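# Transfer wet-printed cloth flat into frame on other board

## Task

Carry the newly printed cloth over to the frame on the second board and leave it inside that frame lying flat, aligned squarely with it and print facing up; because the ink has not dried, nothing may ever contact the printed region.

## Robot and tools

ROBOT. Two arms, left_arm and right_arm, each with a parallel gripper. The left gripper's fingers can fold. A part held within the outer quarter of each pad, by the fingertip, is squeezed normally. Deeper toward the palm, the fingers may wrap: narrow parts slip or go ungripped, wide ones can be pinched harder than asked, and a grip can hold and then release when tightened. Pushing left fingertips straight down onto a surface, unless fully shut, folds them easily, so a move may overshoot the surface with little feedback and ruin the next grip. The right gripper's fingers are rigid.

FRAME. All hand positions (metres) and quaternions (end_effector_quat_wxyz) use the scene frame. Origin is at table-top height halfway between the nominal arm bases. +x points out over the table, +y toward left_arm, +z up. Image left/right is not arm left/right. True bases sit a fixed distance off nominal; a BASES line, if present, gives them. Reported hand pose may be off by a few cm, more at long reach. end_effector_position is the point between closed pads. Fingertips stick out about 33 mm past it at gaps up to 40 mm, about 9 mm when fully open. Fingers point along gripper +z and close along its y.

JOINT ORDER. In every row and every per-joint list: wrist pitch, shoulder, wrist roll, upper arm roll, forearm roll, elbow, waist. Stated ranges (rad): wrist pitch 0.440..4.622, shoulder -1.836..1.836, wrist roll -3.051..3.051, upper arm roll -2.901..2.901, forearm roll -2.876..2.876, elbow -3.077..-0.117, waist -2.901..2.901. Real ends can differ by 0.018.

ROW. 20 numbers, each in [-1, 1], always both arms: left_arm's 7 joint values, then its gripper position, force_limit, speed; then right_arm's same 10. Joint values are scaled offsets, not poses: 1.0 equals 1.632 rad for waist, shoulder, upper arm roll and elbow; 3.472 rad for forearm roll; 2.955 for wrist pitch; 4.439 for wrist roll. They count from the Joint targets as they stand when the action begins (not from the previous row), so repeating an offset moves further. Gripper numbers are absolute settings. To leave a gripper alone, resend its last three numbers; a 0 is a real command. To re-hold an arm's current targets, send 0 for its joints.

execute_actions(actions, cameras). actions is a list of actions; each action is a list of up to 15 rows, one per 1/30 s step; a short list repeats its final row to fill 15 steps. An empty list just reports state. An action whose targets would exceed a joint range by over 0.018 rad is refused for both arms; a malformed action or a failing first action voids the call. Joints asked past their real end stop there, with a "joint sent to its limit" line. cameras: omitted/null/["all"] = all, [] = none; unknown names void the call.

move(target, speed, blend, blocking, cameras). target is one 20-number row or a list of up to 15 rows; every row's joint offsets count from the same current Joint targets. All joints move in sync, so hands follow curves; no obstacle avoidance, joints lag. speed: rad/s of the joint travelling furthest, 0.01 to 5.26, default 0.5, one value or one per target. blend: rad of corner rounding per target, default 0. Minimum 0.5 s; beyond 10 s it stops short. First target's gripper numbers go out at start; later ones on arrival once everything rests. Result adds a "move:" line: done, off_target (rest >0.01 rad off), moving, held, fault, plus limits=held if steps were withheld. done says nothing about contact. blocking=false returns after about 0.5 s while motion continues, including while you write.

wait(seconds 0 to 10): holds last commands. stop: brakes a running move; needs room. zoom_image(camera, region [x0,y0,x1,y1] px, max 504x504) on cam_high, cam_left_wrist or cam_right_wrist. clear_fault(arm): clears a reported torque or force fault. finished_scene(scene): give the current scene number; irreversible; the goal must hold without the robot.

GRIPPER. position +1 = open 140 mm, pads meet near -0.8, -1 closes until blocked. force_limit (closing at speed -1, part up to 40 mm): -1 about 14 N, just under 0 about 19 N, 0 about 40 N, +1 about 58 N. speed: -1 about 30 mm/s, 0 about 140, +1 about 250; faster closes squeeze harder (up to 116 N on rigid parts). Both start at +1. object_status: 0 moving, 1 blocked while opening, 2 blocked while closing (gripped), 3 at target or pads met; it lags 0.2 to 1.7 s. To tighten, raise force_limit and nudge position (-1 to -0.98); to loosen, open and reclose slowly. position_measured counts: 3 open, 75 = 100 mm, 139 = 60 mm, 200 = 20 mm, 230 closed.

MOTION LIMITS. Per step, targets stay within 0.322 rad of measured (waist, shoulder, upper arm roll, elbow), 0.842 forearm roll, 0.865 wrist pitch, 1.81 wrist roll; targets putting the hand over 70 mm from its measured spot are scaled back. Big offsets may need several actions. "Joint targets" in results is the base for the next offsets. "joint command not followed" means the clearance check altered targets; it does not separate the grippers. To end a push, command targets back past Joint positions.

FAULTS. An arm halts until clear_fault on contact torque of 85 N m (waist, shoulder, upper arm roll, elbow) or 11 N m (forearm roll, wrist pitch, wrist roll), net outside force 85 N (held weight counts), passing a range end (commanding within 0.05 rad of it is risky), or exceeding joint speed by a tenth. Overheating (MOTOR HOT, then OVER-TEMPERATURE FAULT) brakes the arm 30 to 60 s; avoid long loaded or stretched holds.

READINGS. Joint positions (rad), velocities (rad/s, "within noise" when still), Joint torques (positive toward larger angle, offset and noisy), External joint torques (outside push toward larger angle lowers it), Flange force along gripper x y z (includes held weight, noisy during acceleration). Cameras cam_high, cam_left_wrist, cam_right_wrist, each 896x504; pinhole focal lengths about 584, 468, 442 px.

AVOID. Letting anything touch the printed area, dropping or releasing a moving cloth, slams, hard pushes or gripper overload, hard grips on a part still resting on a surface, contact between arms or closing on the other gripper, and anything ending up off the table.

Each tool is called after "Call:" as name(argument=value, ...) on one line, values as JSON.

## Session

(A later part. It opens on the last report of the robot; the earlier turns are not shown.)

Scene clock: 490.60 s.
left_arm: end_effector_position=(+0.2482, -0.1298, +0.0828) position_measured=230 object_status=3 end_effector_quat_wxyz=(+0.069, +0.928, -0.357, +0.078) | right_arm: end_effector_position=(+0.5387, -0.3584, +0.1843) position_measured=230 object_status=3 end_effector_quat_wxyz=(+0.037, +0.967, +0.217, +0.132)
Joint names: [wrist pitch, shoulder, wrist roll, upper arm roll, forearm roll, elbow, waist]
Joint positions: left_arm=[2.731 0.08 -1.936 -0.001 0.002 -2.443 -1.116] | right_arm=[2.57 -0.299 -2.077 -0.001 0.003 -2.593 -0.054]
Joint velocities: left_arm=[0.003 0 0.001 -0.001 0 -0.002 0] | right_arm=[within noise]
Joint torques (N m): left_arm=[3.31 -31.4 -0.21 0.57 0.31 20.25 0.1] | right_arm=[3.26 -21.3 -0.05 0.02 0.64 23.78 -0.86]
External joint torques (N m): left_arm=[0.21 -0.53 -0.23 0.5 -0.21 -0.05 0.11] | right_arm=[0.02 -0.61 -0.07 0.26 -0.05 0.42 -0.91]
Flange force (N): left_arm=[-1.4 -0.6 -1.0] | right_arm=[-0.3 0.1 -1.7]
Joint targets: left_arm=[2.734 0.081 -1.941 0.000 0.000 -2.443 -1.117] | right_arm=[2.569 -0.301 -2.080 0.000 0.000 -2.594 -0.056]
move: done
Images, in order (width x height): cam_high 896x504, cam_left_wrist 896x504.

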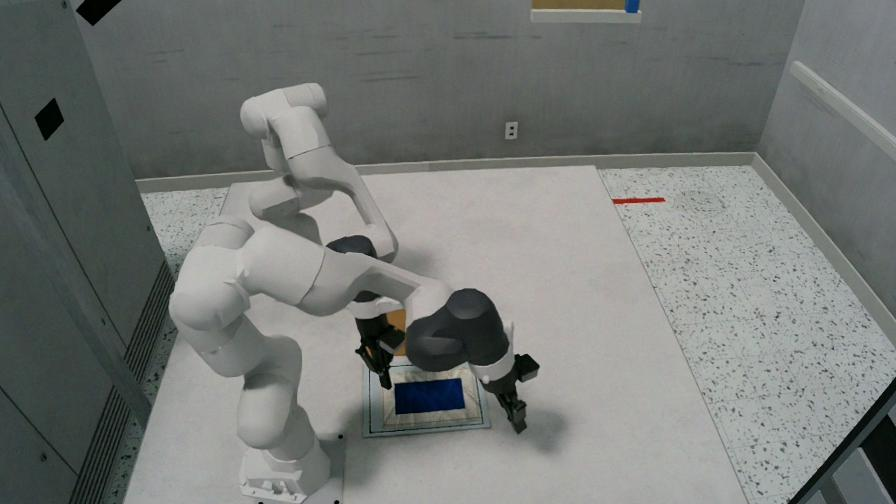

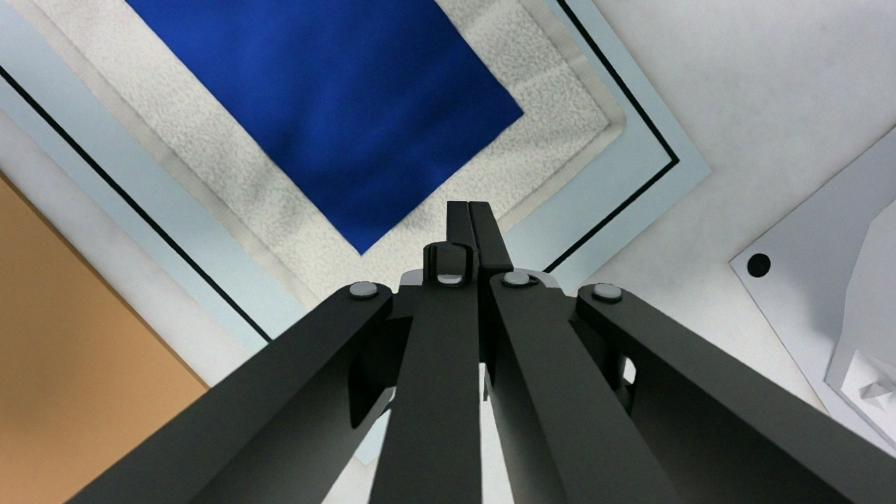

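Call:
move(target=[[0.04172,0.06613,-0.00185,0,0,-0.00941,-0.00502,-1,-1,-1,0,0,0,0,0,0,0,-1,-1,-1]], speed=[0.06], cameras=["cam_high","cam_left_wrist"])

Call:
zoom_image(camera="cam_high", region=[350, 340, 500, 440])

Scene clock: 506.60 s.
left_arm: end_effector_position=(+0.2445, -0.1323, +0.0392) position_measured=230 object_status=3 end_effector_quat_wxyz=(+0.072, +0.928, -0.356, +0.080) | right_arm: end_effector_position=(+0.5387, -0.3584, +0.1843) position_measured=230 object_status=3 end_effector_quat_wxyz=(+0.037, +0.967, +0.217, +0.132)
Joint names: [wrist pitch, shoulder, wrist roll, upper arm roll, forearm roll, elbow, waist]
Joint positions: left_arm=[2.855 0.184 -1.944 -0.001 0.002 -2.456 -1.124] | right_arm=[2.57 -0.299 -2.077 -0.001 0.003 -2.593 -0.054]
Joint velocities: left_arm=[0.003 0 -0.001 -0.001 0.001 -0.002 0] | right_arm=[within noise]
Joint torques (N m): left_arm=[3.39 -30.77 -0.21 0.64 0.23 17.59 -0.04] | right_arm=[3.24 -21.25 -0.04 -0.01 0.65 23.76 -0.82]
External joint torques (N m): left_arm=[0.26 1.95 -0.22 0.41 -0.21 -1.11 -0.09] | right_arm=[0 -0.68 -0.06 0.28 -0.05 0.45 -0.83]
Flange force (N): left_arm=[-1.1 0.2 5.5] | right_arm=[-0.3 0.0 -1.9]
Joint targets: left_arm=[2.858 0.189 -1.949 0.000 0.000 -2.459 -1.126] | right_arm=[2.569 -0.301 -2.080 0.000 0.000 -2.594 -0.056]
move: done
Images, in order (width x height): cam_high 896x504, cam_left_wrist 896x504.

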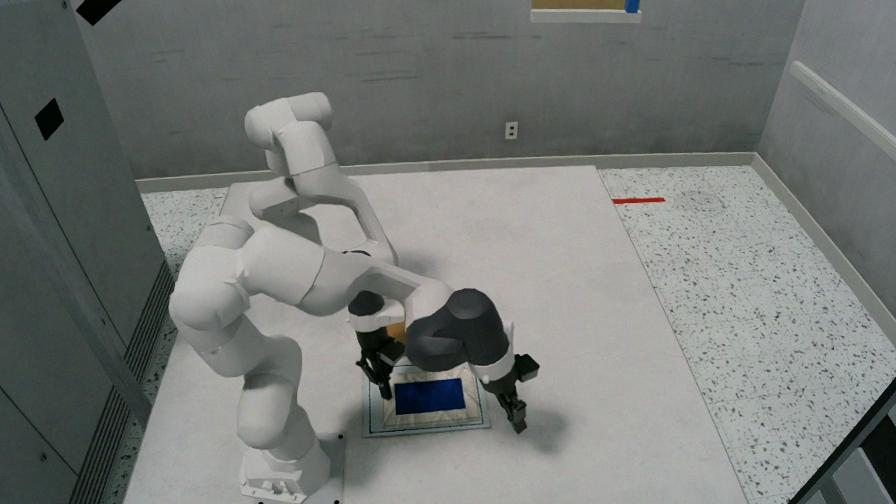

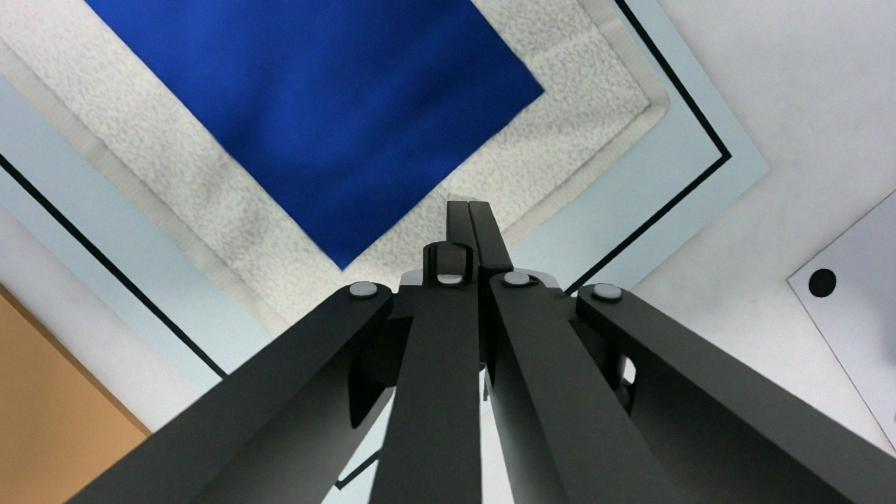

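Scaled by 3.360.

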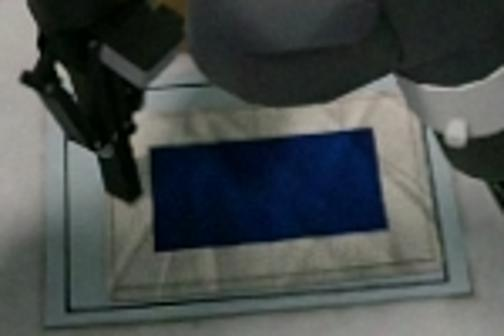

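Call:
move(target=[[0.00204,-0.00678,-0.00448,0,0,-0.01048,-0.01219,-1,-1,-1,0,0,0,0,0,0,0,-1,-1,-1]], speed=[0.03], cameras=["cam_high","cam_left_wrist"])

Call:
zoom_image(camera="cam_high", region=[350, 340, 500, 440])

Scene clock: 511.00 s.
left_arm: end_effector_position=(+0.2349, -0.1335, +0.0394) position_measured=230 object_status=3 end_effector_quat_wxyz=(+0.075, +0.928, -0.356, +0.080) | right_arm: end_effector_position=(+0.5387, -0.3584, +0.1843) position_measured=230 object_status=3 end_effector_quat_wxyz=(+0.037, +0.967, +0.217, +0.132)
Joint names: [wrist pitch, shoulder, wrist roll, upper arm roll, forearm roll, elbow, waist]
Joint positions: left_arm=[2.866 0.175 -1.962 0.001 0.002 -2.471 -1.143] | right_arm=[2.57 -0.299 -2.077 -0.001 0.003 -2.593 -0.054]
Joint velocities: left_arm=[0.001 0 -0.006 0.001 0 0 0] | right_arm=[within noise]
Joint torques (N m): left_arm=[2.64 -31.45 -0.21 -0.47 0.25 16.18 -0.77] | right_arm=[3.26 -21.23 -0.06 -0.03 0.65 23.78 -0.88]
External joint torques (N m): left_arm=[-0.47 0.64 -0.22 -0.69 -0.18 -2.25 -0.83] | right_arm=[0.03 -0.68 -0.08 0.19 -0.04 0.47 -0.96]
Flange force (N): left_arm=[-5.9 -0.3 -0.8] | right_arm=[-0.4 0.3 -1.8]
Joint targets: left_arm=[2.864 0.178 -1.969 0.000 0.000 -2.476 -1.145] | right_arm=[2.569 -0.301 -2.080 0.000 0.000 -2.594 -0.056]
move: done
Images, in order (width x height): cam_high 896x504, cam_left_wrist 896x504.

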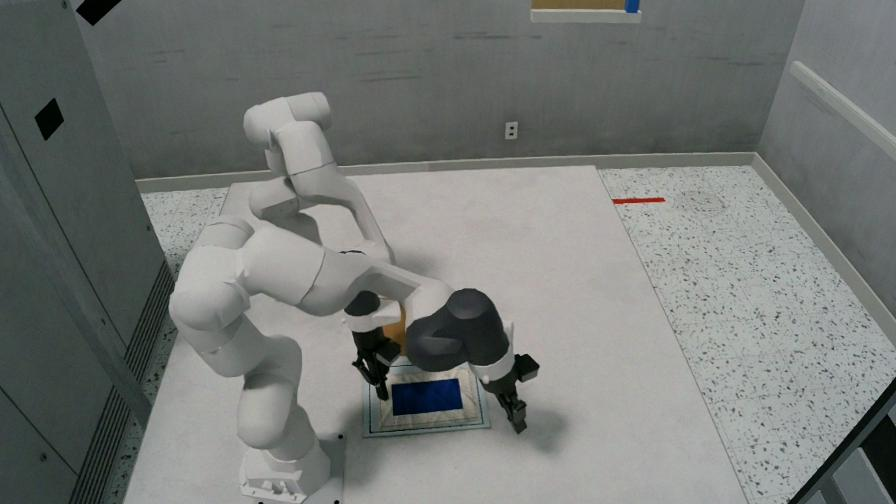

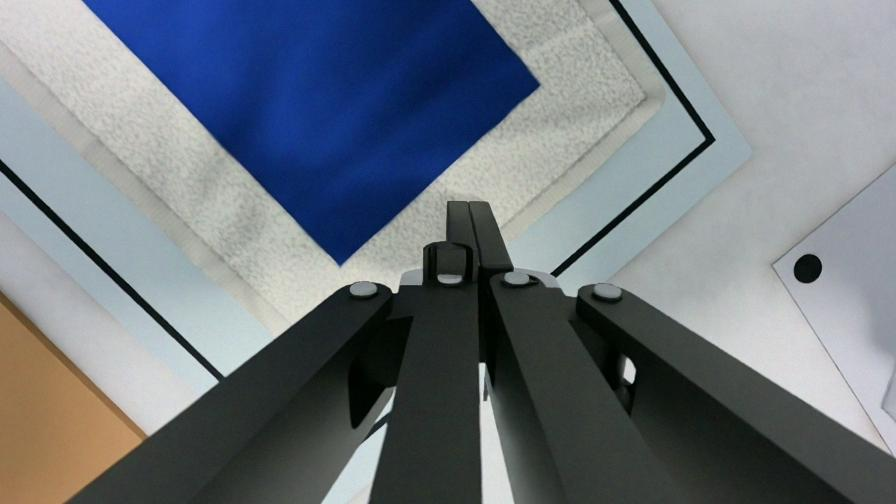

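Scaled by 3.360.

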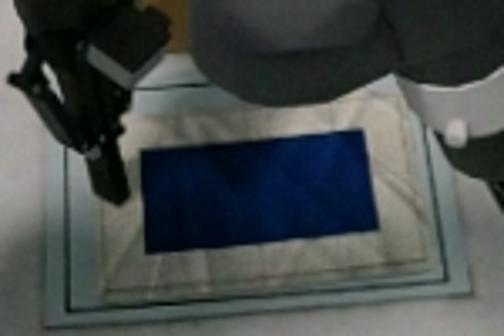

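Call:
move(target=[[-0.035,-0.058,0,0,0,0.004,0,-1,-1,-1,0,0,0,0,0,0,0,-1,-1,-1],[-0.08,-0.12,0,0,0,0.02,0,-1,-1,-1,0,0,0,0,0,0,0,-1,-1,-1],[-0.042,-0.2623,0.0153,0,0,-0.1275,0.2426,-1,-1,-1,-0.1,-0.1,0.05,0,0,0,0,-1,-1,-1],[-0.042,-0.2623,0.0153,0,0,-0.1275,0.2426,-1,-1,-1,-0.26783,-0.2885,0.11472,0,0,0.02735,0.03431,-1,-1,-1]], speed=[0.08,0.2,0.5,0.7], blend=[0,0.03,0.05,0], cameras=["cam_high","cam_right_wrist"])

Call:
zoom_image(camera="cam_right_wrist", region=[120, 0, 400, 160])

Call:
zoom_image(camera="cam_right_wrist", region=[120, 160, 400, 320])

Call:
zoom_image(camera="cam_high", region=[350, 340, 500, 440])

Scene clock: 522.30 s.
left_arm: end_effector_position=(+0.3658, +0.0304, +0.1437) position_measured=230 object_status=3 end_effector_quat_wxyz=(+0.076, +0.969, -0.194, +0.130) | right_arm: end_effector_position=(+0.3600, -0.3296, +0.2995) position_measured=230 object_status=3 end_effector_quat_wxyz=(-0.002, +1.000, -0.002, -0.001)
Joint names: [wrist pitch, shoulder, wrist roll, upper arm roll, forearm roll, elbow, waist]
Joint positions: left_arm=[2.738 -0.249 -1.906 0.002 0.002 -2.683 -0.751] | right_arm=[1.78 -0.769 -1.576 -0.001 0.003 -2.55 -0.002]
Joint velocities: left_arm=[within noise] | right_arm=[-0.001 -0.002 0.007 0.001 0 0 0]
Joint torques (N m): left_arm=[3.51 -21.98 0.13 -0.35 0.4 21.44 0.84] | right_arm=[2.5 -7.32 0.22 -0.6 0.81 25.32 0.32]
External joint torques (N m): left_arm=[0.21 -1.11 0.11 -0.03 -0.2 -0.34 0.9] | right_arm=[-0.16 -0.88 0.22 0.03 -0.06 0.31 0.29]
Flange force (N): left_arm=[-3.3 -1.9 -2.9] | right_arm=[-2.7 -0.7 -1.2]
Joint targets: left_arm=[2.739 -0.250 -1.901 0.000 0.000 -2.684 -0.749] | right_arm=[1.777 -0.771 -1.571 0.000 0.000 -2.550 0.000]
move: done
Images, in order (width x height): cam_high 896x504, cam_right_wrist 896x504.

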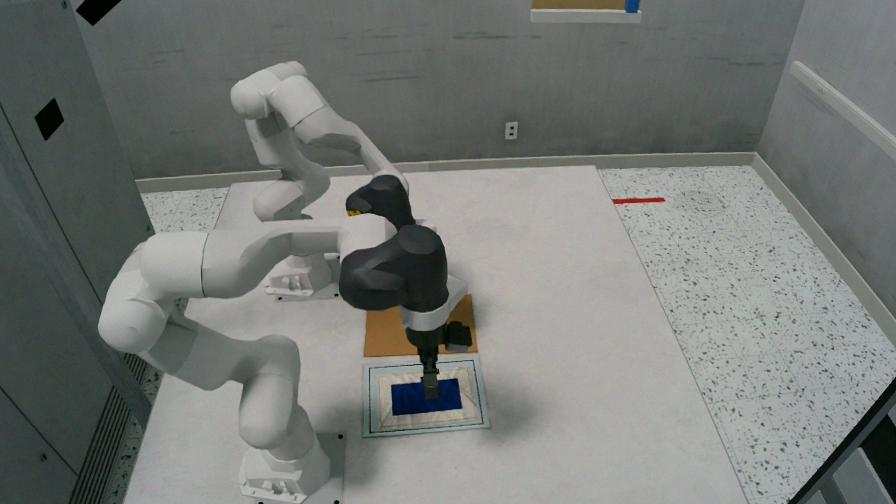

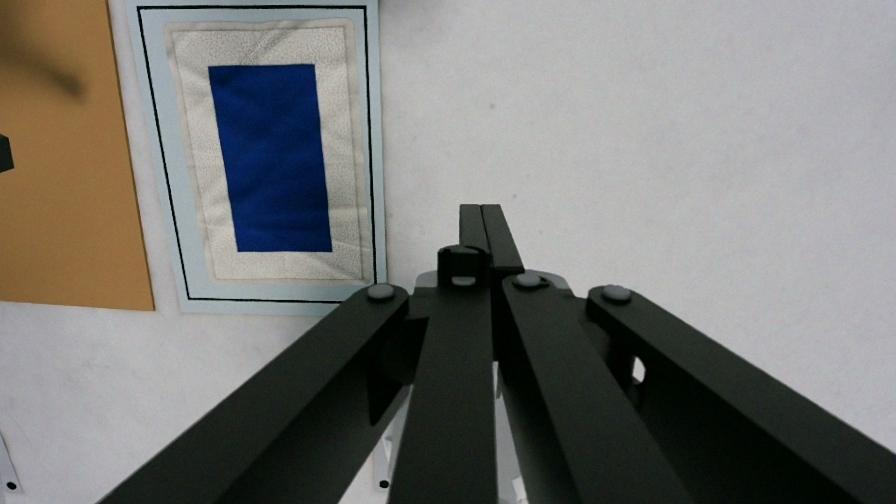

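Scaled by 1.800.

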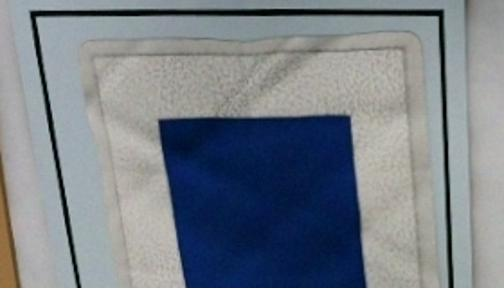

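Scaled by 1.800.

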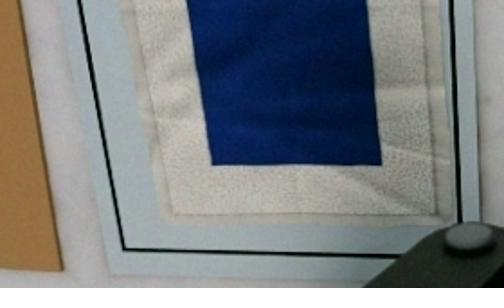

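Scaled by 3.360.

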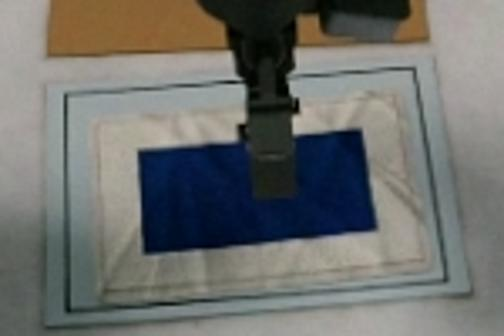

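Call:
finished_scene(scene=2)

The scene is finished: the task was done.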